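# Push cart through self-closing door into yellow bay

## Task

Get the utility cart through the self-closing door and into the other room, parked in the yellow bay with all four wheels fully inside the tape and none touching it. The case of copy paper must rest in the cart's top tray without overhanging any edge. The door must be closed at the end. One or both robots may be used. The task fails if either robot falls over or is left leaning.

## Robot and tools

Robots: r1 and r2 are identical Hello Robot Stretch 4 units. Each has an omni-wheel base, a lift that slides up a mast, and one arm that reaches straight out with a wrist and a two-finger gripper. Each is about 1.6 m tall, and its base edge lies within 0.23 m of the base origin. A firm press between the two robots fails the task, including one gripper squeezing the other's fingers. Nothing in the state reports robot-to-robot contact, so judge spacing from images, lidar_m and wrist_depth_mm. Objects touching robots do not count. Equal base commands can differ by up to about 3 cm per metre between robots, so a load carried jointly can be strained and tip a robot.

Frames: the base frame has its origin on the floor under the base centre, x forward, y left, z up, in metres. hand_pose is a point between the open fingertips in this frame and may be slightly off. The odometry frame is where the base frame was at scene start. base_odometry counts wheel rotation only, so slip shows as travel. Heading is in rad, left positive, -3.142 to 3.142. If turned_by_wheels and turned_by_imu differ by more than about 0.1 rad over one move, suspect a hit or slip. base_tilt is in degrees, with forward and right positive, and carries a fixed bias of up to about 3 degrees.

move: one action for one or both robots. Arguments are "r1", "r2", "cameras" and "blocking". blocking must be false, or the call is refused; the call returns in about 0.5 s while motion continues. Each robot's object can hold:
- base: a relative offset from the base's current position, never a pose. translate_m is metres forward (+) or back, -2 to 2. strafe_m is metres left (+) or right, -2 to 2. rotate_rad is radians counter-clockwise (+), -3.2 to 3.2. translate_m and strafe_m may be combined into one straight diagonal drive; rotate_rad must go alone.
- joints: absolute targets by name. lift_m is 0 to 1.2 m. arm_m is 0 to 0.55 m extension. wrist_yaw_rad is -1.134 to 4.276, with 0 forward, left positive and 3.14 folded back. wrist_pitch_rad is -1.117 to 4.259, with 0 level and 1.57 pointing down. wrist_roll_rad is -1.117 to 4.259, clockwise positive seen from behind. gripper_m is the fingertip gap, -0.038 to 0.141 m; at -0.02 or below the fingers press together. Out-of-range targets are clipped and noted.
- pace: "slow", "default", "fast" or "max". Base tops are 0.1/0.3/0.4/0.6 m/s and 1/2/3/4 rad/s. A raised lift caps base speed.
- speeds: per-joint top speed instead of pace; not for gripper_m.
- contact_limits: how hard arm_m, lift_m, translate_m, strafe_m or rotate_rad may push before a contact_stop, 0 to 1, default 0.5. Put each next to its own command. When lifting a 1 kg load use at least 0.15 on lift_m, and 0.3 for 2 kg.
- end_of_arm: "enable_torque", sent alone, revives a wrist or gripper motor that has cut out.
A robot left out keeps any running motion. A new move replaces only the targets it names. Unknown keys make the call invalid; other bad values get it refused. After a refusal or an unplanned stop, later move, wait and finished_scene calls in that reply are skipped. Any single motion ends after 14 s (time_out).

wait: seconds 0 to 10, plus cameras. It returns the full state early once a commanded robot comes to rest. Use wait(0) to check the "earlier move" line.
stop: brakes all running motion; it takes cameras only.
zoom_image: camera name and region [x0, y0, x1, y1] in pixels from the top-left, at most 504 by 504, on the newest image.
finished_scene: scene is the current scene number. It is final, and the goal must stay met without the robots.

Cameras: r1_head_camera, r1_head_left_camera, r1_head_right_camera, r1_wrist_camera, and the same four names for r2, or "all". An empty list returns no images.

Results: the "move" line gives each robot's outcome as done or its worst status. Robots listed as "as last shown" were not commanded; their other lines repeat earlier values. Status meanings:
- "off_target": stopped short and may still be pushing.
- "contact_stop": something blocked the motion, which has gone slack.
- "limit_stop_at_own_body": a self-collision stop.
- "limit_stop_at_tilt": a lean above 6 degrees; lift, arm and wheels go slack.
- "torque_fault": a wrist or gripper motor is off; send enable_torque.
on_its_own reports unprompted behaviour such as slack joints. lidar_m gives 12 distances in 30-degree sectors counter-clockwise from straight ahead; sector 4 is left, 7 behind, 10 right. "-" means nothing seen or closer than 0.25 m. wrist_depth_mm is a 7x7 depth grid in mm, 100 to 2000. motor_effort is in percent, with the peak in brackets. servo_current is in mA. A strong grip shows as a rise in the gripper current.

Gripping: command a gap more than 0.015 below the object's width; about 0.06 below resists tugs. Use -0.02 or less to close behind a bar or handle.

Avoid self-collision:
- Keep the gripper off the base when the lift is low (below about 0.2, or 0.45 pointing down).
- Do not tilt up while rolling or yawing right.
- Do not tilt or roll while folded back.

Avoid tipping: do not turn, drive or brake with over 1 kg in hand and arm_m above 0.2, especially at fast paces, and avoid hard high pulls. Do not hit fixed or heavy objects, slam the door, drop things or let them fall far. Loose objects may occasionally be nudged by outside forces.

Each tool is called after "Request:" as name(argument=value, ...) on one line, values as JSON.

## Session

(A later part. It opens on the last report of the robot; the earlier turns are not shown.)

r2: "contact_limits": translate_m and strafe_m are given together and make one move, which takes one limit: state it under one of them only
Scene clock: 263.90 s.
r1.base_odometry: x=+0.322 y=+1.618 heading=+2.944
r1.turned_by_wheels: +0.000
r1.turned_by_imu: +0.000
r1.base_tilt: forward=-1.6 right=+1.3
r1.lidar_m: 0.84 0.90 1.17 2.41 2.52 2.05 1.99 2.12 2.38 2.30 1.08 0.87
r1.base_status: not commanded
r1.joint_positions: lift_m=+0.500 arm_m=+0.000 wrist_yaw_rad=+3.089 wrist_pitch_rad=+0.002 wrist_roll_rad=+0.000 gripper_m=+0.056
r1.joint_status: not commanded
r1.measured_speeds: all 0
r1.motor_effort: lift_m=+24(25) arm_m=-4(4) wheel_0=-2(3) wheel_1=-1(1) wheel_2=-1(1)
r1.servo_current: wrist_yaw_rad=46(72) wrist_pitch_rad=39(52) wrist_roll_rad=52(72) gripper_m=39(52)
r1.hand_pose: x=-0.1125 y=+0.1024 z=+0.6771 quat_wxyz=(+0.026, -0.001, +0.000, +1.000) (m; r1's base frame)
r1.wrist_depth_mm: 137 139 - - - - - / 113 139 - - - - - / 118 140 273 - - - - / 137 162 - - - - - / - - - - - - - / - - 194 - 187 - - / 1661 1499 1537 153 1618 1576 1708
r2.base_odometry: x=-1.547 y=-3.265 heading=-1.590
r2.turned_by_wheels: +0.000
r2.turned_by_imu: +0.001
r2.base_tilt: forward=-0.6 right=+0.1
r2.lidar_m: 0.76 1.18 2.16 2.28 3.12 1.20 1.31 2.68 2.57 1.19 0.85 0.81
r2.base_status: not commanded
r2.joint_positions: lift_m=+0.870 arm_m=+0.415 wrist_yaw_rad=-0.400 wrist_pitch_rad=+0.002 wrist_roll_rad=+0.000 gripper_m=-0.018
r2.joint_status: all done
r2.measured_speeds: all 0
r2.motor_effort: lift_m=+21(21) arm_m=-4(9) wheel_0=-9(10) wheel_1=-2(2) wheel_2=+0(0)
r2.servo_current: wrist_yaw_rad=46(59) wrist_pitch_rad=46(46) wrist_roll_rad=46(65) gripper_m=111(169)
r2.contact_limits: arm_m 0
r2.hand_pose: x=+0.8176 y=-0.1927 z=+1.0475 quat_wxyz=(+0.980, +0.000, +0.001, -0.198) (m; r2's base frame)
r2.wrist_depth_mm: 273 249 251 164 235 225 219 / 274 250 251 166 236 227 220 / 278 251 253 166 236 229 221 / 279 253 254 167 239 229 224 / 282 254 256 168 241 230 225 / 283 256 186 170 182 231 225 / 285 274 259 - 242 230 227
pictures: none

Request:
move(blocking=false, r2={"base":{"translate_m":-0.393,"strafe_m":0.042},"joints":{"wrist_yaw_rad":-0.16},"pace":"slow","speeds":{"wrist_yaw_rad":0.1},"contact_limits":{"translate_m":0.8}}, cameras=[])

Request:
wait(seconds=6, cameras=["r2_head_camera","r1_head_camera"])

Scene clock: 269.70 s.
move: r2 moving
r1.base_odometry: x=+0.322 y=+1.618 heading=+2.944
r1.turned_by_wheels: +0.000
r1.turned_by_imu: +0.000
r1.base_tilt: forward=-1.6 right=+1.3
r1.lidar_m: 0.84 0.90 1.16 2.41 2.51 2.06 2.00 2.12 2.37 2.28 1.09 0.88
r1.base_status: not commanded
r1.joint_positions: lift_m=+0.500 arm_m=+0.000 wrist_yaw_rad=+3.089 wrist_pitch_rad=+0.002 wrist_roll_rad=+0.000 gripper_m=+0.056
r1.joint_status: not commanded
r1.measured_speeds: all 0
r1.motor_effort: lift_m=+24(25) arm_m=-4(4) wheel_0=-2(3) wheel_1=+0(1) wheel_2=-1(1)
r1.servo_current: wrist_yaw_rad=46(59) wrist_pitch_rad=39(46) wrist_roll_rad=52(59) gripper_m=33(46)
r1.hand_pose: x=-0.1125 y=+0.1024 z=+0.6771 quat_wxyz=(+0.026, -0.001, +0.000, +1.000) (m; r1's base frame)
r1.wrist_depth_mm: 136 138 - - - - - / 113 139 - - - - - / 117 140 274 - - - - / 137 162 - - - - - / - - - - - - - / - - 194 - 187 - - / 1618 1499 1499 153 1576 1576 1661
r2.base_odometry: x=-1.546 y=-3.253 heading=-1.591
r2.turned_by_wheels: -0.001
r2.turned_by_imu: -0.020
r2.base_tilt: forward=-0.6 right=+0.1
r2.lidar_m: 0.80 1.18 2.17 2.27 3.03 1.19 1.28 2.71 2.57 1.22 0.88 0.81
r2.base_status: translate_m moving; strafe_m moving
r2.joint_positions: lift_m=+0.870 arm_m=+0.415 wrist_yaw_rad=-0.355 wrist_pitch_rad=+0.002 wrist_roll_rad=+0.000 gripper_m=-0.019
r2.joint_status: wrist_yaw_rad moving
r2.measured_speeds: translate_m=-0.048 strafe_m=+0.005 rotate_rad=+0.003 lift_m=+0.000 arm_m=+0.000 wrist_yaw_rad=+0.117 wrist_pitch_rad=+0.000 wrist_roll_rad=+0.000
r2.motor_effort: lift_m=+21(21) arm_m=-4(4) wheel_0=-21(24) wheel_1=-12(12) wheel_2=+10(10)
r2.servo_current: wrist_yaw_rad=33(65) wrist_pitch_rad=46(46) wrist_roll_rad=52(52) gripper_m=111(124)
r2.contact_limits: arm_m 0; translate_m 0.8
r2.hand_pose: x=+0.8260 y=-0.1822 z=+1.0475 quat_wxyz=(+0.984, +0.000, +0.001, -0.177) (m; r2's base frame)
r2.wrist_depth_mm: 282 255 250 164 232 224 217 / 286 256 251 166 234 224 217 / 286 257 255 167 236 226 220 / 290 262 256 167 238 229 221 / 291 262 257 168 239 229 223 / 294 281 186 169 180 229 223 / 296 282 259 - 239 228 224
pictures: none
No camera images: "cameras" was empty.

Scene clock: 274.43 s.
earlier move: r2 done
r1.base_odometry: x=+0.322 y=+1.618 heading=+2.944
r1.turned_by_wheels: +0.000
r1.turned_by_imu: +0.000
r1.base_tilt: forward=-1.6 right=+1.3
r1.lidar_m: 1.01 0.96 1.16 2.40 2.56 2.06 1.99 2.15 2.35 2.31 1.07 0.91
r1.base_status: not commanded
r1.joint_positions: lift_m=+0.500 arm_m=+0.000 wrist_yaw_rad=+3.089 wrist_pitch_rad=+0.002 wrist_roll_rad=+0.000 gripper_m=+0.056
r1.joint_status: not commanded
r1.measured_speeds: all 0
r1.motor_effort: lift_m=+25(25) arm_m=-4(4) wheel_0=-3(3) wheel_1=+0(1) wheel_2=-1(1)
r1.servo_current: wrist_yaw_rad=52(78) wrist_pitch_rad=39(52) wrist_roll_rad=39(65) gripper_m=46(52)
r1.hand_pose: x=-0.1125 y=+0.1024 z=+0.6771 quat_wxyz=(+0.026, -0.001, +0.000, +1.000) (m; r1's base frame)
r1.wrist_depth_mm: 136 138 - - - - - / 113 139 - - - - - / 118 140 273 - - - - / 137 162 - - - - - / - - - - - - - / - - 194 - 188 - - / 1708 1499 1537 153 1661 1576 1618
r2.base_odometry: x=-1.498 y=-2.873 heading=-1.590
r2.turned_by_wheels: +0.001
r2.turned_by_imu: -0.028
r2.base_tilt: forward=-0.6 right=+0.1
r2.lidar_m: 0.79 1.62 2.29 2.37 3.15 0.85 0.91 2.60 2.44 1.80 1.17 0.90
r2.base_status: done
r2.joint_positions: lift_m=+0.870 arm_m=+0.415 wrist_yaw_rad=-0.152 wrist_pitch_rad=+0.002 wrist_roll_rad=+0.000 gripper_m=-0.019
r2.joint_status: all done
r2.measured_speeds: all 0
r2.motor_effort: lift_m=+21(21) arm_m=-4(5) wheel_0=-8(24) wheel_1=-6(13) wheel_2=+14(21)
r2.servo_current: wrist_yaw_rad=59(98) wrist_pitch_rad=39(46) wrist_roll_rad=46(52) gripper_m=104(124)
r2.contact_limits: arm_m 0; translate_m 0.8
r2.hand_pose: x=+0.8578 y=-0.1300 z=+1.0475 quat_wxyz=(+0.997, +0.000, +0.001, -0.076) (m; r2's base frame)
r2.wrist_depth_mm: - - 242 163 243 244 244 / - - 243 167 245 245 245 / - - 245 166 247 247 247 / - - 246 168 246 248 249 / - - 248 168 249 249 251 / - - 187 170 183 251 252 / - 137 251 - 252 252 253
wait: 4.73 of 6 s (r2 has come to rest)
pictures: r1_head_camera, r2_head_camera
Images, in order (width x height): r1_head_camera 420x560, r2_head_camera 420x560.

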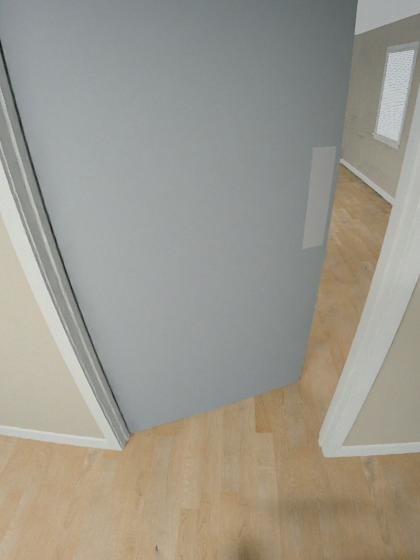

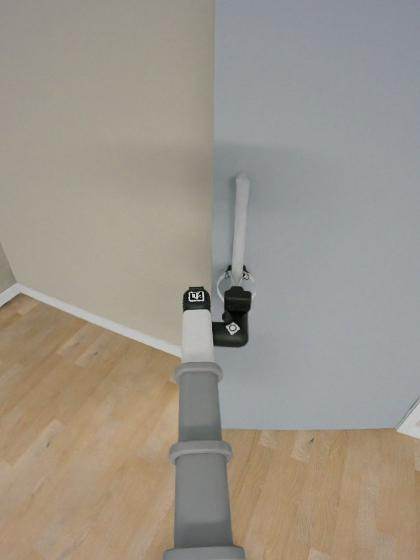

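Request:
move(blocking=false, r2={"base":{"translate_m":-0.39,"strafe_m":-0.115},"joints":{"wrist_yaw_rad":0.08},"pace":"slow","speeds":{"wrist_yaw_rad":0.06},"contact_limits":{"translate_m":0.8}}, cameras=[])

Request:
wait(seconds=6, cameras=["r2_head_camera","r1_head_camera"])

Scene clock: 280.67 s.
move: r2 moving
r1: as last shown
r1.lidar_m: 0.99 0.94 1.15 2.41 2.54 2.09 2.01 2.14 2.37 2.28 1.07 0.89
r1.motor_effort: lift_m=+25(25) arm_m=-4(4) wheel_0=-2(3) wheel_1=+0(1) wheel_2=-1(1)
r1.servo_current: wrist_yaw_rad=46(65) wrist_pitch_rad=46(46) wrist_roll_rad=52(65) gripper_m=39(52)
r1.wrist_depth_mm: 136 138 - - - - - / 113 139 - - - - - / 118 140 271 - - - - / 137 162 - - - - - / - - - - - - - / - - 194 - 187 - - / 1661 1464 1499 153 1661 1537 1708
r2.base_odometry: x=-1.501 y=-2.861 heading=-1.590
r2.turned_by_wheels: +0.000
r2.turned_by_imu: +0.001
r2.base_tilt: forward=-0.6 right=+0.1
r2.lidar_m: 0.82 1.62 2.30 2.37 3.12 0.80 0.90 2.60 2.44 1.78 1.15 0.88
r2.base_status: translate_m moving; strafe_m moving
r2.joint_positions: lift_m=+0.870 arm_m=+0.415 wrist_yaw_rad=-0.129 wrist_pitch_rad=+0.002 wrist_roll_rad=+0.000 gripper_m=-0.019
r2.joint_status: wrist_yaw_rad moving
r2.measured_speeds: translate_m=-0.049 strafe_m=-0.015 rotate_rad=+0.001 lift_m=+0.000 arm_m=+0.000 wrist_yaw_rad=+0.061 wrist_pitch_rad=+0.000 wrist_roll_rad=+0.000
r2.motor_effort: lift_m=+21(21) arm_m=-4(4) wheel_0=-8(11) wheel_1=-12(12) wheel_2=+18(18)
r2.servo_current: wrist_yaw_rad=85(85) wrist_pitch_rad=26(46) wrist_roll_rad=33(59) gripper_m=104(111)
r2.contact_limits: arm_m 0; translate_m 0.8
r2.hand_pose: x=+0.8607 y=-0.1238 z=+1.0475 quat_wxyz=(+0.998, +0.000, +0.001, -0.064) (m; r2's base frame)
r2.wrist_depth_mm: - - 243 163 243 243 242 / - - 244 165 244 244 244 / - - 245 166 246 246 246 / - - 247 167 246 248 246 / - - 248 168 248 249 248 / - - 187 169 182 250 249 / - 136 252 - 251 252 251
pictures: none
No camera images: "cameras" was empty.

Scene clock: 285.47 s.
earlier move: r2 done
r1.base_odometry: x=+0.322 y=+1.618 heading=+2.944
r1.turned_by_wheels: +0.000
r1.turned_by_imu: +0.000
r1.base_tilt: forward=-1.6 right=+1.3
r1.lidar_m: 1.12 0.95 1.14 2.40 2.54 2.07 1.99 2.12 2.39 2.30 1.09 0.90
r1.base_status: not commanded
r1.joint_positions: lift_m=+0.500 arm_m=+0.000 wrist_yaw_rad=+3.089 wrist_pitch_rad=+0.002 wrist_roll_rad=+0.000 gripper_m=+0.056
r1.joint_status: not commanded
r1.measured_speeds: all 0
r1.motor_effort: lift_m=+25(25) arm_m=-4(4) wheel_0=-2(3) wheel_1=+0(1) wheel_2=-1(1)
r1.servo_current: wrist_yaw_rad=33(65) wrist_pitch_rad=39(52) wrist_roll_rad=39(72) gripper_m=46(52)
r1.hand_pose: x=-0.1125 y=+0.1024 z=+0.6771 quat_wxyz=(+0.026, -0.001, +0.000, +1.000) (m; r1's base frame)
r1.wrist_depth_mm: 136 139 - - - - - / 113 139 - - - - - / 117 140 271 - - - - / 137 162 - - - - - / - - - - - - - / - - 194 - 187 - - / 1708 1464 1499 153 1618 1576 1708
r2.base_odometry: x=-1.606 y=-2.482 heading=-1.590
r2.turned_by_wheels: +0.000
r2.turned_by_imu: +0.004
r2.base_tilt: forward=-0.6 right=+0.1
r2.lidar_m: 0.82 2.02 2.59 2.64 0.58 0.57 0.67 2.29 2.15 2.24 1.56 1.00
r2.base_status: done
r2.joint_positions: lift_m=+0.870 arm_m=+0.415 wrist_yaw_rad=+0.082 wrist_pitch_rad=+0.002 wrist_roll_rad=+0.000 gripper_m=-0.019
r2.joint_status: all done
r2.measured_speeds: all 0
r2.motor_effort: lift_m=+21(21) arm_m=-4(5) wheel_0=-8(13) wheel_1=-9(12) wheel_2=+11(23)
r2.servo_current: wrist_yaw_rad=52(104) wrist_pitch_rad=39(52) wrist_roll_rad=52(59) gripper_m=98(117)
r2.contact_limits: arm_m 0; translate_m 0.8
r2.hand_pose: x=+0.8805 y=-0.0635 z=+1.0475 quat_wxyz=(+0.999, +0.000, +0.001, +0.041) (m; r2's base frame)
r2.wrist_depth_mm: - - 233 164 255 268 278 / - - 235 165 257 268 278 / - - 237 166 258 270 279 / - - 238 167 259 272 282 / - - 239 169 263 272 283 / - - 187 170 181 276 286 / - 123 241 - 265 282 290
wait: 4.80 of 6 s (r2 has come to rest)
pictures: r1_head_camera, r2_head_camera
Images, in order (width x height): r1_head_camera 420x560, r2_head_camera 420x560.

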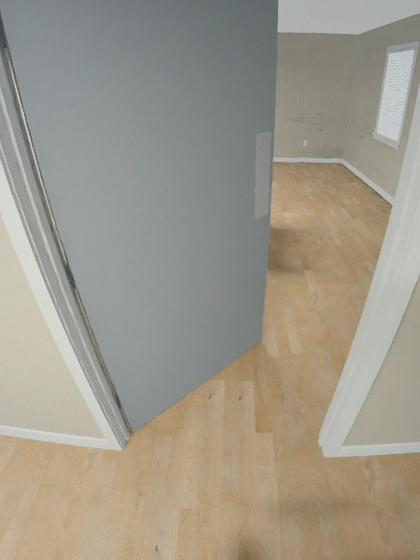

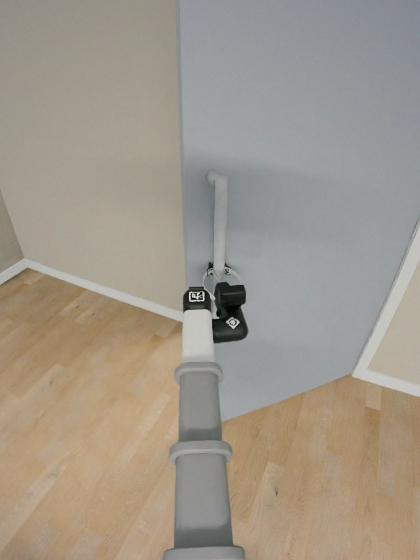

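Request:
move(blocking=false, r2={"base":{"translate_m":-0.305,"strafe_m":-0.29},"joints":{"wrist_yaw_rad":0.32},"pace":"slow","speeds":{"wrist_yaw_rad":0.06},"contact_limits":{"translate_m":0.8}}, cameras=[])

Request:
wait(seconds=6, cameras=["r2_head_camera","r1_head_camera"])

Scene clock: 291.23 s.
move: r2 moving
r1: as last shown
r1.lidar_m: 1.14 0.95 1.15 2.41 2.54 2.08 2.00 2.13 2.37 2.29 1.08 0.86
r1.motor_effort: lift_m=+24(25) arm_m=-4(4) wheel_0=-2(3) wheel_1=+0(1) wheel_2=-1(1)
r1.servo_current: wrist_yaw_rad=59(59) wrist_pitch_rad=46(46) wrist_roll_rad=52(72) gripper_m=39(46)
r1.wrist_depth_mm: 136 138 - - - - - / 113 139 - - - - - / 118 140 272 - - - - / 137 162 - - - - - / - - - - - - - / - - 193 - 187 - - / 1756 1464 1537 153 1618 1576 1618
r2.base_odometry: x=-1.614 y=-2.472 heading=-1.590
r2.turned_by_wheels: +0.000
r2.turned_by_imu: +0.001
r2.base_tilt: forward=-0.6 right=+0.0
r2.lidar_m: 0.84 2.02 2.58 2.67 0.59 0.59 0.69 2.29 2.15 2.20 1.55 1.02
r2.base_status: translate_m moving; strafe_m moving
r2.joint_positions: lift_m=+0.870 arm_m=+0.415 wrist_yaw_rad=+0.105 wrist_pitch_rad=+0.002 wrist_roll_rad=+0.000 gripper_m=-0.019
r2.joint_status: wrist_yaw_rad moving
r2.measured_speeds: translate_m=-0.037 strafe_m=-0.034 rotate_rad=-0.001 lift_m=+0.000 arm_m=+0.000 wrist_yaw_rad=+0.058 wrist_pitch_rad=+0.000 wrist_roll_rad=+0.000
r2.motor_effort: lift_m=+21(21) arm_m=-4(5) wheel_0=-3(9) wheel_1=-12(13) wheel_2=+14(16)
r2.servo_current: wrist_yaw_rad=65(65) wrist_pitch_rad=46(46) wrist_roll_rad=46(59) gripper_m=104(104)
r2.contact_limits: arm_m 0; translate_m 0.8
r2.hand_pose: x=+0.8819 y=-0.0567 z=+1.0475 quat_wxyz=(+0.999, +0.000, +0.001, +0.053) (m; r2's base frame)
r2.wrist_depth_mm: - - 236 164 255 265 273 / - - 236 165 256 266 274 / - - 237 167 255 268 277 / - - 238 166 257 270 279 / - - 240 169 259 272 282 / - - 185 171 182 274 283 / - 124 242 - 263 277 286
pictures: none
No camera images: "cameras" was empty.

Scene clock: 296.17 s.
earlier move: r2 done
r1.base_odometry: x=+0.322 y=+1.618 heading=+2.944
r1.turned_by_wheels: +0.000
r1.turned_by_imu: +0.000
r1.base_tilt: forward=-1.6 right=+1.3
r1.lidar_m: 1.25 0.93 1.17 2.41 2.55 2.06 1.99 2.14 2.38 2.28 1.07 0.90
r1.base_status: not commanded
r1.joint_positions: lift_m=+0.500 arm_m=+0.000 wrist_yaw_rad=+3.089 wrist_pitch_rad=+0.002 wrist_roll_rad=+0.000 gripper_m=+0.056
r1.joint_status: not commanded
r1.measured_speeds: all 0
r1.motor_effort: lift_m=+24(25) arm_m=-4(4) wheel_0=-1(3) wheel_1=+0(1) wheel_2=-1(1)
r1.servo_current: wrist_yaw_rad=59(72) wrist_pitch_rad=46(52) wrist_roll_rad=39(72) gripper_m=46(46)
r1.hand_pose: x=-0.1125 y=+0.1024 z=+0.6771 quat_wxyz=(+0.026, -0.001, +0.000, +1.000) (m; r1's base frame)
r1.wrist_depth_mm: 136 138 - - - - - / 113 139 - - - - - / 118 140 273 - - - - / 137 162 - - - - - / - - - - - - - / - - 194 - 187 - - / 1708 1499 1499 153 1661 1618 1661
r2.base_odometry: x=-1.890 y=-2.172 heading=-1.587
r2.turned_by_wheels: +0.004
r2.turned_by_imu: +0.029
r2.base_tilt: forward=-0.6 right=+0.0
r2.lidar_m: 0.82 2.24 2.96 0.67 0.58 4.22 2.57 1.83 1.77 1.84 1.69 1.23
r2.base_status: done
r2.joint_positions: lift_m=+0.870 arm_m=+0.415 wrist_yaw_rad=+0.335 wrist_pitch_rad=+0.002 wrist_roll_rad=+0.000 gripper_m=-0.019
r2.joint_status: all done
r2.measured_speeds: all 0
r2.motor_effort: lift_m=+21(21) arm_m=-5(6) wheel_0=+22(27) wheel_1=+4(13) wheel_2=+22(28)
r2.servo_current: wrist_yaw_rad=78(163) wrist_pitch_rad=39(46) wrist_roll_rad=52(65) gripper_m=85(111)
r2.contact_limits: arm_m 0; translate_m 0.8
r2.hand_pose: x=+0.8871 y=+0.0122 z=+1.0475 quat_wxyz=(+0.986, +0.000, +0.001, +0.167) (m; r2's base frame)
r2.wrist_depth_mm: - - 232 165 262 278 293 / - - 234 165 263 278 291 / - - 236 171 263 281 297 / - - 236 171 265 283 300 / - - 236 167 267 285 300 / - - 186 172 266 286 303 / - - 239 - 266 293 301
wait: 4.93 of 6 s (r2 has come to rest)
pictures: r1_head_camera, r2_head_camera
Images, in order (width x height): r1_head_camera 420x560, r2_head_camera 420x560.

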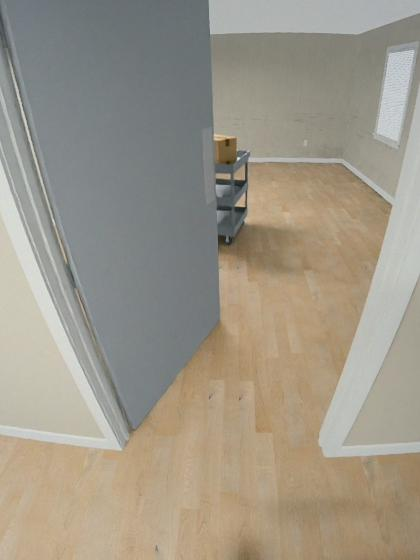

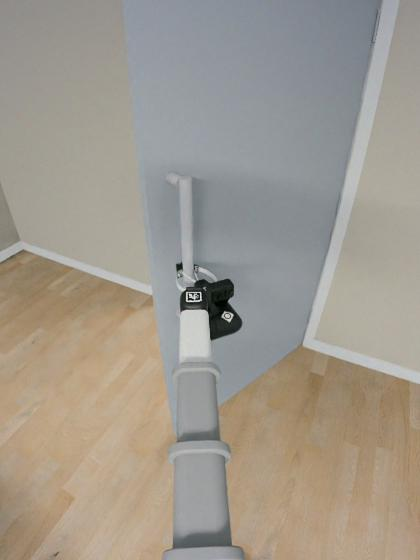

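Request:
move(blocking=false, r2={"base":{"translate_m":-0.235,"strafe_m":-0.42},"joints":{"wrist_yaw_rad":0.6},"pace":"slow","speeds":{"wrist_yaw_rad":0.055},"contact_limits":{"translate_m":0.8}}, cameras=[])

Request:
wait(seconds=7, cameras=["r2_head_camera","r1_head_camera","r2_head_left_camera"])

Scene clock: 305.73 s.
move: r2 moving
r1: as last shown
r1.base_tilt: forward=-1.6 right=+1.2
r1.lidar_m: 1.25 0.94 1.14 2.41 2.52 2.06 1.99 2.11 2.37 2.29 1.07 0.86
r1.motor_effort: lift_m=+25(25) arm_m=-4(4) wheel_0=-2(3) wheel_1=-1(1) wheel_2=-1(1)
r1.servo_current: wrist_yaw_rad=72(72) wrist_pitch_rad=39(46) wrist_roll_rad=59(59) gripper_m=39(46)
r1.wrist_depth_mm: 137 138 - - - - - / 113 139 - - - - - / 118 140 272 - - - - / 137 162 - - - - - / - - - - - - - / - - 194 - 187 - - / 1708 1499 1499 153 1537 1576 1661
r2.base_odometry: x=-1.901 y=-2.166 heading=-1.583
r2.turned_by_wheels: +0.004
r2.turned_by_imu: +0.004
r2.base_tilt: forward=-0.7 right=+0.0
r2.lidar_m: 0.83 2.25 2.97 0.68 0.57 4.20 2.56 1.86 1.76 1.81 1.69 1.23
r2.base_status: translate_m moving; strafe_m moving
r2.joint_positions: lift_m=+0.870 arm_m=+0.415 wrist_yaw_rad=+0.357 wrist_pitch_rad=+0.002 wrist_roll_rad=+0.000 gripper_m=-0.019
r2.joint_status: wrist_yaw_rad moving
r2.measured_speeds: translate_m=-0.023 strafe_m=-0.042 rotate_rad=+0.002 lift_m=+0.000 arm_m=+0.000 wrist_yaw_rad=+0.060 wrist_pitch_rad=+0.000 wrist_roll_rad=+0.000
r2.motor_effort: lift_m=+21(21) arm_m=-6(6) wheel_0=+21(24) wheel_1=-1(4) wheel_2=+22(24)
r2.servo_current: wrist_yaw_rad=78(85) wrist_pitch_rad=46(46) wrist_roll_rad=46(52) gripper_m=91(98)
r2.contact_limits: arm_m 0; translate_m 0.8
r2.hand_pose: x=+0.8868 y=+0.0187 z=+1.0475 quat_wxyz=(+0.984, +0.000, +0.001, +0.177) (m; r2's base frame)
r2.wrist_depth_mm: - - 232 164 259 278 291 / - - 234 164 262 277 291 / - - 236 168 264 278 293 / - - 236 170 264 279 294 / - - 238 167 266 282 297 / - - 185 170 264 283 298 / - - 240 - 265 291 300
pictures: none
No camera images: "cameras" was empty.

Scene clock: 311.33 s.
earlier move: r2 done
r1.base_odometry: x=+0.322 y=+1.618 heading=+2.944
r1.turned_by_wheels: +0.000
r1.turned_by_imu: +0.000
r1.base_tilt: forward=-1.6 right=+1.3
r1.lidar_m: 1.62 0.96 1.15 2.40 2.53 2.05 1.98 2.12 2.39 2.28 1.10 0.88
r1.base_status: not commanded
r1.joint_positions: lift_m=+0.500 arm_m=+0.000 wrist_yaw_rad=+3.089 wrist_pitch_rad=+0.002 wrist_roll_rad=+0.000 gripper_m=+0.056
r1.joint_status: not commanded
r1.measured_speeds: all 0
r1.motor_effort: lift_m=+24(25) arm_m=-4(4) wheel_0=-3(3) wheel_1=-1(1) wheel_2=-1(1)
r1.servo_current: wrist_yaw_rad=39(72) wrist_pitch_rad=46(52) wrist_roll_rad=39(72) gripper_m=52(52)
r1.hand_pose: x=-0.1125 y=+0.1024 z=+0.6771 quat_wxyz=(+0.026, -0.001, +0.000, +1.000) (m; r1's base frame)
r1.wrist_depth_mm: 137 139 - - - - - / 113 139 - - - - - / 117 140 272 - - - - / 137 162 - - - - - / - - - - - - - / - - 193 - 187 - - / 1708 1499 1537 154 1618 1576 1661
r2.base_odometry: x=-2.307 y=-1.932 heading=-1.582
r2.turned_by_wheels: +0.001
r2.turned_by_imu: +0.131
r2.base_tilt: forward=-0.7 right=+0.0
r2.lidar_m: 0.81 0.85 3.41 0.89 1.23 3.72 1.70 1.31 1.30 1.44 1.57 1.51
r2.base_status: done
r2.joint_positions: lift_m=+0.870 arm_m=+0.415 wrist_yaw_rad=+0.619 wrist_pitch_rad=+0.002 wrist_roll_rad=+0.000 gripper_m=-0.019
r2.joint_status: all done
r2.measured_speeds: all 0
r2.on_its_own: wrist_yaw_rad is at rest, and its servo_current (117 mA) is outside its rest range (0 to 104 mA)
r2.motor_effort: lift_m=+21(21) arm_m=-4(8) wheel_0=+29(35) wheel_1=+8(10) wheel_2=+20(26)
r2.servo_current: wrist_yaw_rad=117(143) wrist_pitch_rad=39(46) wrist_roll_rad=39(59) gripper_m=91(104)
r2.contact_limits: arm_m 0; translate_m 0.8
r2.hand_pose: x=+0.8716 y=+0.0960 z=+1.0475 quat_wxyz=(+0.953, +0.000, +0.001, +0.304) (m; r2's base frame)
r2.wrist_depth_mm: - - 234 245 252 262 270 / - - 235 246 254 262 270 / - - 236 248 256 264 273 / - - 238 248 256 265 274 / - - 238 171 257 267 274 / - - 178 182 257 268 277 / - 240 242 - 258 272 279
wait: 5.60 of 7 s (r2 has come to rest)
pictures: r1_head_camera, r2_head_camera, r2_head_left_camera
Images, in order (width x height): r1_head_camera 420x560, r2_head_camera 420x560, r2_head_left_camera 420x672.

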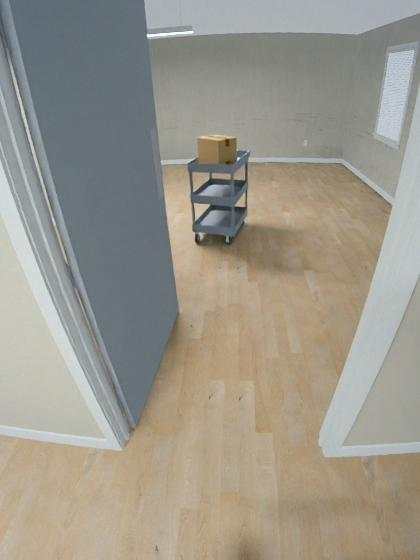

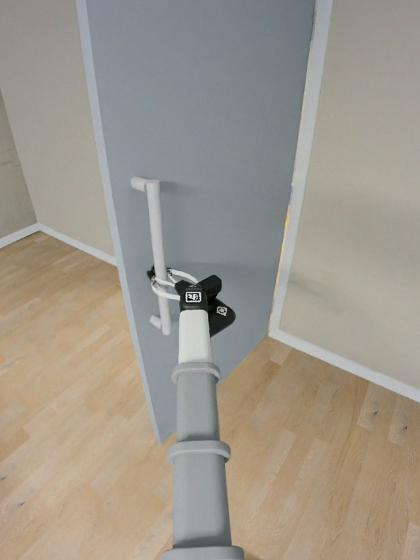

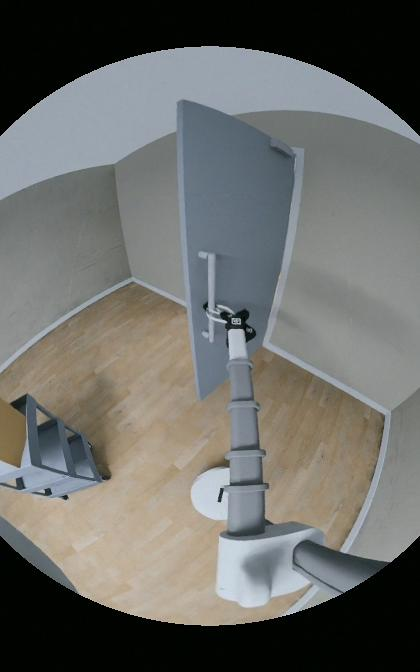

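Request:
wait(seconds=0, cameras=["r1_head_camera","r1_head_left_camera","r1_head_right_camera","r2_head_camera"])

Scene clock: 331.47 s.
r1.base_odometry: x=+0.322 y=+1.618 heading=+2.944
r1.turned_by_wheels: +0.000
r1.turned_by_imu: -0.001
r1.base_tilt: forward=-1.6 right=+1.3
r1.lidar_m: 1.58 0.96 1.16 2.39 2.52 2.07 2.00 2.10 2.37 2.30 1.06 0.89
r1.base_status: not commanded
r1.joint_positions: lift_m=+0.500 arm_m=+0.000 wrist_yaw_rad=+3.089 wrist_pitch_rad=+0.002 wrist_roll_rad=+0.000 gripper_m=+0.056
r1.joint_status: not commanded
r1.measured_speeds: all 0
r1.motor_effort: lift_m=+24(25) arm_m=-4(4) wheel_0=-2(3) wheel_1=+0(1) wheel_2=-1(1)
r1.servo_current: wrist_yaw_rad=46(72) wrist_pitch_rad=46(52) wrist_roll_rad=52(72) gripper_m=39(52)
r1.hand_pose: x=-0.1125 y=+0.1024 z=+0.6771 quat_wxyz=(+0.026, -0.001, +0.000, +1.000) (m; r1's base frame)
r1.wrist_depth_mm: 136 139 - - - - - / 113 139 - - - - - / 118 140 272 - - - - / 137 162 - - - - - / - - - - - - - / - - 193 - 186 - - / 1661 1499 1537 153 1618 1618 1618
r2.base_odometry: x=-2.307 y=-1.932 heading=-1.582
r2.turned_by_wheels: +0.000
r2.turned_by_imu: +0.002
r2.base_tilt: forward=-0.7 right=+0.0
r2.lidar_m: 0.80 0.86 3.43 0.89 1.27 3.77 1.69 1.33 1.33 1.43 1.55 1.52
r2.base_status: done
r2.joint_positions: lift_m=+0.870 arm_m=+0.415 wrist_yaw_rad=+0.619 wrist_pitch_rad=+0.002 wrist_roll_rad=+0.000 gripper_m=-0.019
r2.joint_status: all done
r2.measured_speeds: all 0
r2.motor_effort: lift_m=+21(21) arm_m=-4(8) wheel_0=+29(35) wheel_1=+8(10) wheel_2=+20(26)
r2.servo_current: wrist_yaw_rad=98(143) wrist_pitch_rad=39(46) wrist_roll_rad=46(59) gripper_m=91(104)
r2.contact_limits: arm_m 0; translate_m 0.8
r2.hand_pose: x=+0.8716 y=+0.0960 z=+1.0475 quat_wxyz=(+0.953, +0.000, +0.001, +0.304) (m; r2's base frame)
r2.wrist_depth_mm: - - 233 244 252 260 270 / - - 235 247 254 263 271 / - - 236 247 255 263 272 / - - 237 248 256 266 272 / - - 239 171 258 267 276 / - - 178 181 258 268 277 / - 239 242 - 258 273 278
pictures: r1_head_camera, r1_head_left_camera, r1_head_right_camera, r2_head_camera
Images, in order (width x height): r1_head_camera 420x560, r1_head_left_camera 420x672, r1_head_right_camera 420x672, r2_head_camera 420x560.

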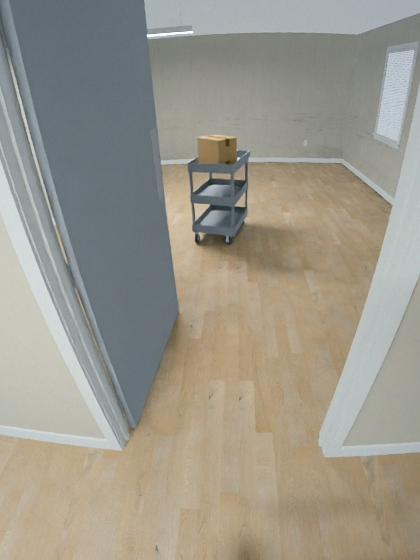

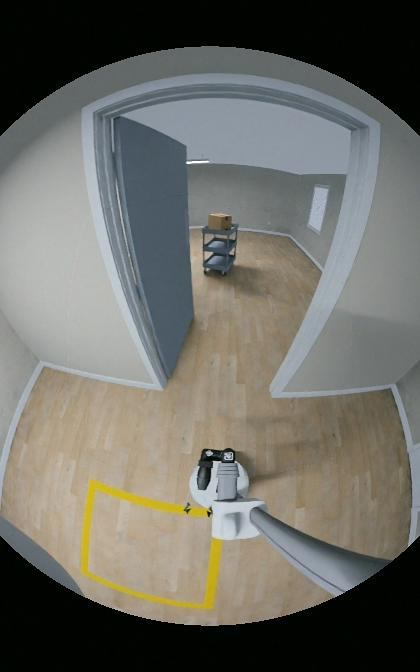

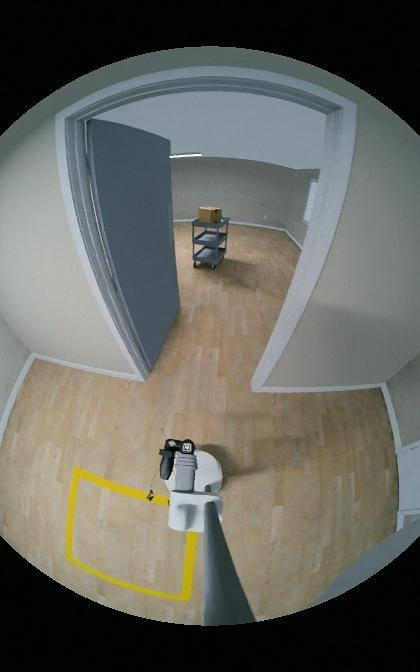

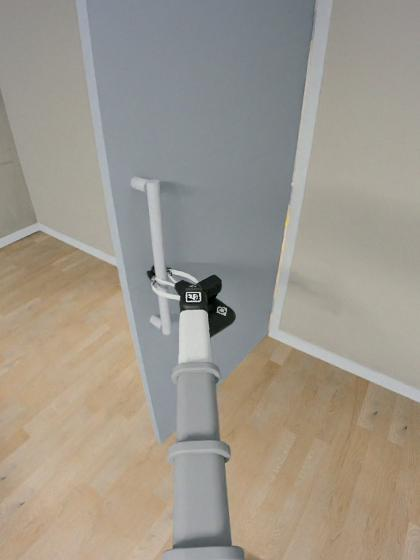

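Request:
move(r1={"base":{"strafe_m":-0.16},"contact_limits":{"strafe_m":0.3}}, blocking=false, cameras=[])

Request:
wait(seconds=3, cameras=["r1_head_camera","r1_head_right_camera"])

Scene clock: 341.03 s.
move: r1 moving
r1.base_odometry: x=+0.329 y=+1.654 heading=+2.945
r1.turned_by_wheels: +0.000
r1.turned_by_imu: +0.000
r1.base_tilt: forward=-1.6 right=+1.3
r1.lidar_m: 1.66 0.97 1.16 2.45 2.54 2.05 2.00 2.12 2.32 2.26 1.09 0.86
r1.base_status: strafe_m moving
r1.joint_positions: lift_m=+0.500 arm_m=+0.000 wrist_yaw_rad=+3.089 wrist_pitch_rad=+0.002 wrist_roll_rad=+0.000 gripper_m=+0.056
r1.joint_status: not commanded
r1.measured_speeds: translate_m=-0.001 strafe_m=-0.141 rotate_rad=+0.006 lift_m=+0.000 arm_m=+0.000 wrist_yaw_rad=+0.000 wrist_pitch_rad=+0.000 wrist_roll_rad=+0.000
r1.motor_effort: lift_m=+24(25) arm_m=-4(4) wheel_0=+8(10) wheel_1=-10(10) wheel_2=+0(1)
r1.servo_current: wrist_yaw_rad=59(59) wrist_pitch_rad=46(52) wrist_roll_rad=52(59) gripper_m=46(46)
r1.contact_limits: strafe_m 0.3
r1.hand_pose: x=-0.1125 y=+0.1024 z=+0.6771 quat_wxyz=(+0.026, -0.001, +0.000, +1.000) (m; r1's base frame)
r1.wrist_depth_mm: 136 138 - - - - - / 113 139 - - - - - / 118 140 272 - - - - / 137 162 - - - - - / - - - - - - - / - - 194 - 188 - - / 1756 1499 1537 153 1618 1537 1661
r2: as last shown
r2.turned_by_imu: +0.001
r2.lidar_m: 0.80 0.87 3.43 0.90 1.26 3.75 1.70 1.34 1.32 1.44 1.57 1.52
r2.motor_effort: lift_m=+21(21) arm_m=-4(4) wheel_0=+29(29) wheel_1=+9(9) wheel_2=+21(21)
r2.servo_current: wrist_yaw_rad=104(111) wrist_pitch_rad=46(46) wrist_roll_rad=46(52) gripper_m=85(91)
r2.contact_limits: arm_m 0; translate_m 0.8
r2.wrist_depth_mm: - - 233 245 253 262 270 / - - 234 246 253 263 270 / - - 236 248 255 265 272 / - - 237 250 256 266 273 / - - 239 171 257 266 274 / - - 178 181 257 268 278 / - 240 241 - 257 272 278
pictures: none
No camera images: "cameras" was empty.

Scene clock: 342.30 s.
earlier move: r1 done
r1.base_odometry: x=+0.353 y=+1.775 heading=+2.944
r1.turned_by_wheels: +0.000
r1.turned_by_imu: -0.001
r1.base_tilt: forward=-1.6 right=+1.3
r1.lidar_m: 1.98 1.06 1.15 2.56 2.70 2.07 2.01 2.12 2.20 2.13 1.06 0.79
r1.base_status: done
r1.joint_positions: lift_m=+0.500 arm_m=+0.000 wrist_yaw_rad=+3.089 wrist_pitch_rad=+0.002 wrist_roll_rad=+0.000 gripper_m=+0.056
r1.joint_status: not commanded
r1.measured_speeds: all 0
r1.motor_effort: lift_m=+25(25) arm_m=-4(4) wheel_0=+1(11) wheel_1=-1(11) wheel_2=+0(2)
r1.servo_current: wrist_yaw_rad=52(72) wrist_pitch_rad=39(52) wrist_roll_rad=52(59) gripper_m=46(46)
r1.contact_limits: strafe_m 0.3
r1.hand_pose: x=-0.1125 y=+0.1024 z=+0.6771 quat_wxyz=(+0.026, -0.001, +0.000, +1.000) (m; r1's base frame)
r1.wrist_depth_mm: 136 138 - - - - - / 113 139 - - - - - / 114 139 268 - - - - / 137 163 - - - - - / - - - - - - - / - - 194 - 188 - - / 1708 1499 1499 153 1576 1576 1618
r2.base_odometry: x=-2.307 y=-1.932 heading=-1.582
r2.turned_by_wheels: +0.000
r2.turned_by_imu: +0.000
r2.base_tilt: forward=-0.7 right=+0.0
r2.lidar_m: 0.78 0.85 3.42 0.89 1.27 3.75 1.73 1.31 1.33 1.44 1.56 1.52
r2.base_status: not commanded
r2.joint_positions: lift_m=+0.870 arm_m=+0.415 wrist_yaw_rad=+0.619 wrist_pitch_rad=+0.002 wrist_roll_rad=+0.000 gripper_m=-0.019
r2.joint_status: not commanded
r2.measured_speeds: all 0
r2.on_its_own: wrist_yaw_rad is at rest, and its servo_current (111 mA) is outside its rest range (0 to 104 mA)
r2.motor_effort: lift_m=+21(21) arm_m=-4(5) wheel_0=+29(30) wheel_1=+9(9) wheel_2=+20(21)
r2.servo_current: wrist_yaw_rad=111(117) wrist_pitch_rad=33(46) wrist_roll_rad=46(52) gripper_m=91(91)
r2.contact_limits: arm_m 0; translate_m 0.8
r2.hand_pose: x=+0.8716 y=+0.0960 z=+1.0475 quat_wxyz=(+0.953, +0.000, +0.001, +0.304) (m; r2's base frame)
r2.wrist_depth_mm: - - 233 245 252 262 270 / - - 235 247 252 263 268 / - - 235 247 254 264 272 / - - 237 250 255 266 274 / - - 239 171 257 266 276 / - - 178 182 257 268 276 / - 239 241 - 257 271 279
wait: 1.27 of 3 s (r1 has come to rest)
pictures: r1_head_camera, r1_head_right_camera
Images, in order (width x height): r1_head_camera 420x560, r1_head_right_camera 420x672.

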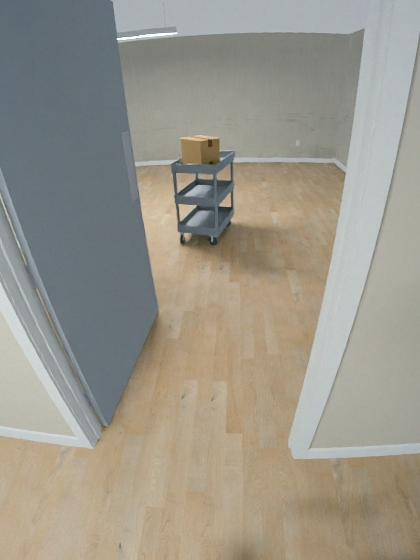

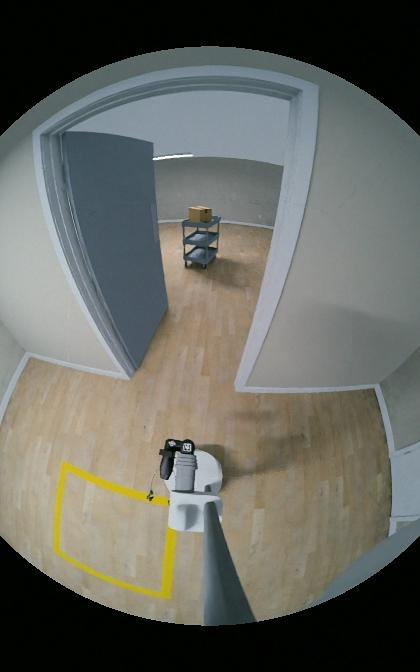

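Request:
move(r1={"base":{"translate_m":1.75},"contact_limits":{"translate_m":0.3}}, blocking=false, cameras=[])

Request:
wait(seconds=9, cameras=["r1_head_camera","r1_head_right_camera"])

Scene clock: 346.63 s.
move: r1 moving
r1.base_odometry: x=+0.322 y=+1.781 heading=+2.944
r1.turned_by_wheels: +0.000
r1.turned_by_imu: +0.000
r1.base_tilt: forward=-1.6 right=+1.2
r1.lidar_m: 2.89 1.01 1.13 2.56 2.70 2.11 2.04 2.18 2.23 2.14 1.03 0.78
r1.base_status: translate_m moving
r1.joint_positions: lift_m=+0.500 arm_m=+0.000 wrist_yaw_rad=+3.089 wrist_pitch_rad=+0.002 wrist_roll_rad=+0.000 gripper_m=+0.056
r1.joint_status: not commanded
r1.measured_speeds: translate_m=+0.123 strafe_m=+0.000 rotate_rad=-0.005 lift_m=+0.000 arm_m=+0.000 wrist_yaw_rad=+0.000 wrist_pitch_rad=+0.000 wrist_roll_rad=+0.000
r1.motor_effort: lift_m=+25(25) arm_m=-4(4) wheel_0=+4(8) wheel_1=+4(8) wheel_2=-10(10)
r1.servo_current: wrist_yaw_rad=52(59) wrist_pitch_rad=33(46) wrist_roll_rad=46(52) gripper_m=46(46)
r1.contact_limits: translate_m 0.3
r1.hand_pose: x=-0.1125 y=+0.1024 z=+0.6771 quat_wxyz=(+0.026, -0.001, +0.000, +1.000) (m; r1's base frame)
r1.wrist_depth_mm: - 138 - - - - - / 112 139 - - - - - / 116 140 258 - - - - / 137 157 - - - - - / - - - - - - - / - - 194 - 186 - - / 1756 1537 1464 153 1576 1576 1661
r2.base_odometry: x=-2.307 y=-1.932 heading=-1.582
r2.turned_by_wheels: +0.000
r2.turned_by_imu: +0.001
r2.base_tilt: forward=-0.7 right=+0.0
r2.lidar_m: 0.79 0.81 3.43 0.90 1.28 3.76 1.73 1.34 1.32 1.45 1.53 1.49
r2.base_status: not commanded
r2.joint_positions: lift_m=+0.870 arm_m=+0.415 wrist_yaw_rad=+0.619 wrist_pitch_rad=+0.002 wrist_roll_rad=+0.000 gripper_m=-0.019
r2.joint_status: not commanded
r2.measured_speeds: all 0
r2.motor_effort: lift_m=+21(21) arm_m=-4(4) wheel_0=+29(29) wheel_1=+9(9) wheel_2=+20(21)
r2.servo_current: wrist_yaw_rad=111(117) wrist_pitch_rad=39(46) wrist_roll_rad=46(59) gripper_m=85(91)
r2.contact_limits: arm_m 0; translate_m 0.8
r2.hand_pose: x=+0.8716 y=+0.0960 z=+1.0475 quat_wxyz=(+0.953, +0.000, +0.001, +0.304) (m; r2's base frame)
r2.wrist_depth_mm: - - 234 244 253 262 268 / - - 235 246 254 263 270 / - - 236 247 254 264 272 / - - 237 249 256 266 273 / - - 239 170 257 266 276 / - - 177 182 256 268 277 / - 238 241 - 257 271 278
pictures: none
No camera images: "cameras" was empty.

Scene clock: 353.47 s.
earlier move: r1 done
r1.base_odometry: x=-1.363 y=+2.118 heading=+2.945
r1.turned_by_wheels: +0.000
r1.turned_by_imu: +0.000
r1.base_tilt: forward=-1.6 right=+1.3
r1.lidar_m: 1.19 1.34 0.51 0.50 0.56 0.89 3.82 0.89 1.20 2.21 2.33 3.30
r1.base_status: done
r1.joint_positions: lift_m=+0.500 arm_m=+0.000 wrist_yaw_rad=+3.089 wrist_pitch_rad=+0.002 wrist_roll_rad=+0.000 gripper_m=+0.056
r1.joint_status: not commanded
r1.measured_speeds: all 0
r1.motor_effort: lift_m=+24(25) arm_m=-4(4) wheel_0=+2(8) wheel_1=+1(8) wheel_2=+2(11)
r1.servo_current: wrist_yaw_rad=52(72) wrist_pitch_rad=46(52) wrist_roll_rad=46(72) gripper_m=39(46)
r1.contact_limits: translate_m 0.3
r1.hand_pose: x=-0.1125 y=+0.1024 z=+0.6771 quat_wxyz=(+0.026, -0.001, +0.000, +1.000) (m; r1's base frame)
r1.wrist_depth_mm: 136 138 - - - - - / 114 139 - - - - - / 118 140 272 - - - - / 138 161 - - - - - / - - - - - - - / - - 194 - 187 - - / - 946 1537 153 1576 1397 -
r2.base_odometry: x=-2.307 y=-1.932 heading=-1.582
r2.turned_by_wheels: +0.000
r2.turned_by_imu: +0.001
r2.base_tilt: forward=-0.7 right=+0.0
r2.lidar_m: 0.81 0.88 3.43 0.89 1.26 3.75 1.71 1.34 1.31 1.45 1.56 1.51
r2.base_status: not commanded
r2.joint_positions: lift_m=+0.870 arm_m=+0.415 wrist_yaw_rad=+0.619 wrist_pitch_rad=+0.002 wrist_roll_rad=+0.000 gripper_m=-0.019
r2.joint_status: not commanded
r2.measured_speeds: all 0
r2.on_its_own: wrist_yaw_rad is at rest, and its servo_current (111 mA) is outside its rest range (0 to 104 mA)
r2.motor_effort: lift_m=+21(21) arm_m=-4(5) wheel_0=+29(30) wheel_1=+9(9) wheel_2=+20(21)
r2.servo_current: wrist_yaw_rad=111(124) wrist_pitch_rad=46(46) wrist_roll_rad=52(59) gripper_m=85(98)
r2.contact_limits: arm_m 0; translate_m 0.8
r2.hand_pose: x=+0.8716 y=+0.0960 z=+1.0475 quat_wxyz=(+0.953, +0.000, +0.001, +0.304) (m; r2's base frame)
r2.wrist_depth_mm: - - 233 244 252 262 270 / - - 235 246 254 263 271 / - - 236 248 255 265 272 / - - 237 249 255 266 273 / - - 238 171 258 266 276 / - - 178 181 257 268 276 / - 239 241 - 257 272 278
wait: 6.83 of 9 s (r1 has come to rest)
pictures: r1_head_camera, r1_head_right_camera
Images, in order (width x height): r1_head_camera 420x560, r1_head_right_camera 420x672.

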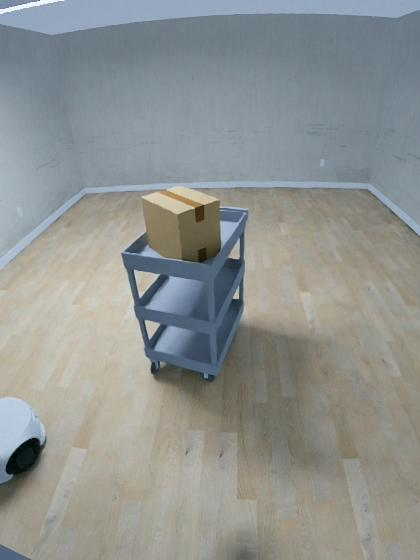

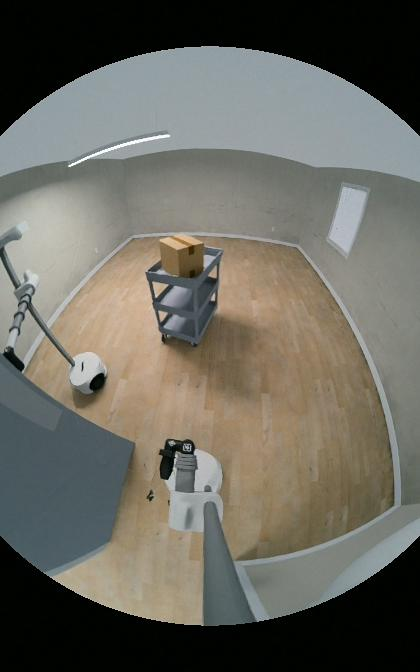

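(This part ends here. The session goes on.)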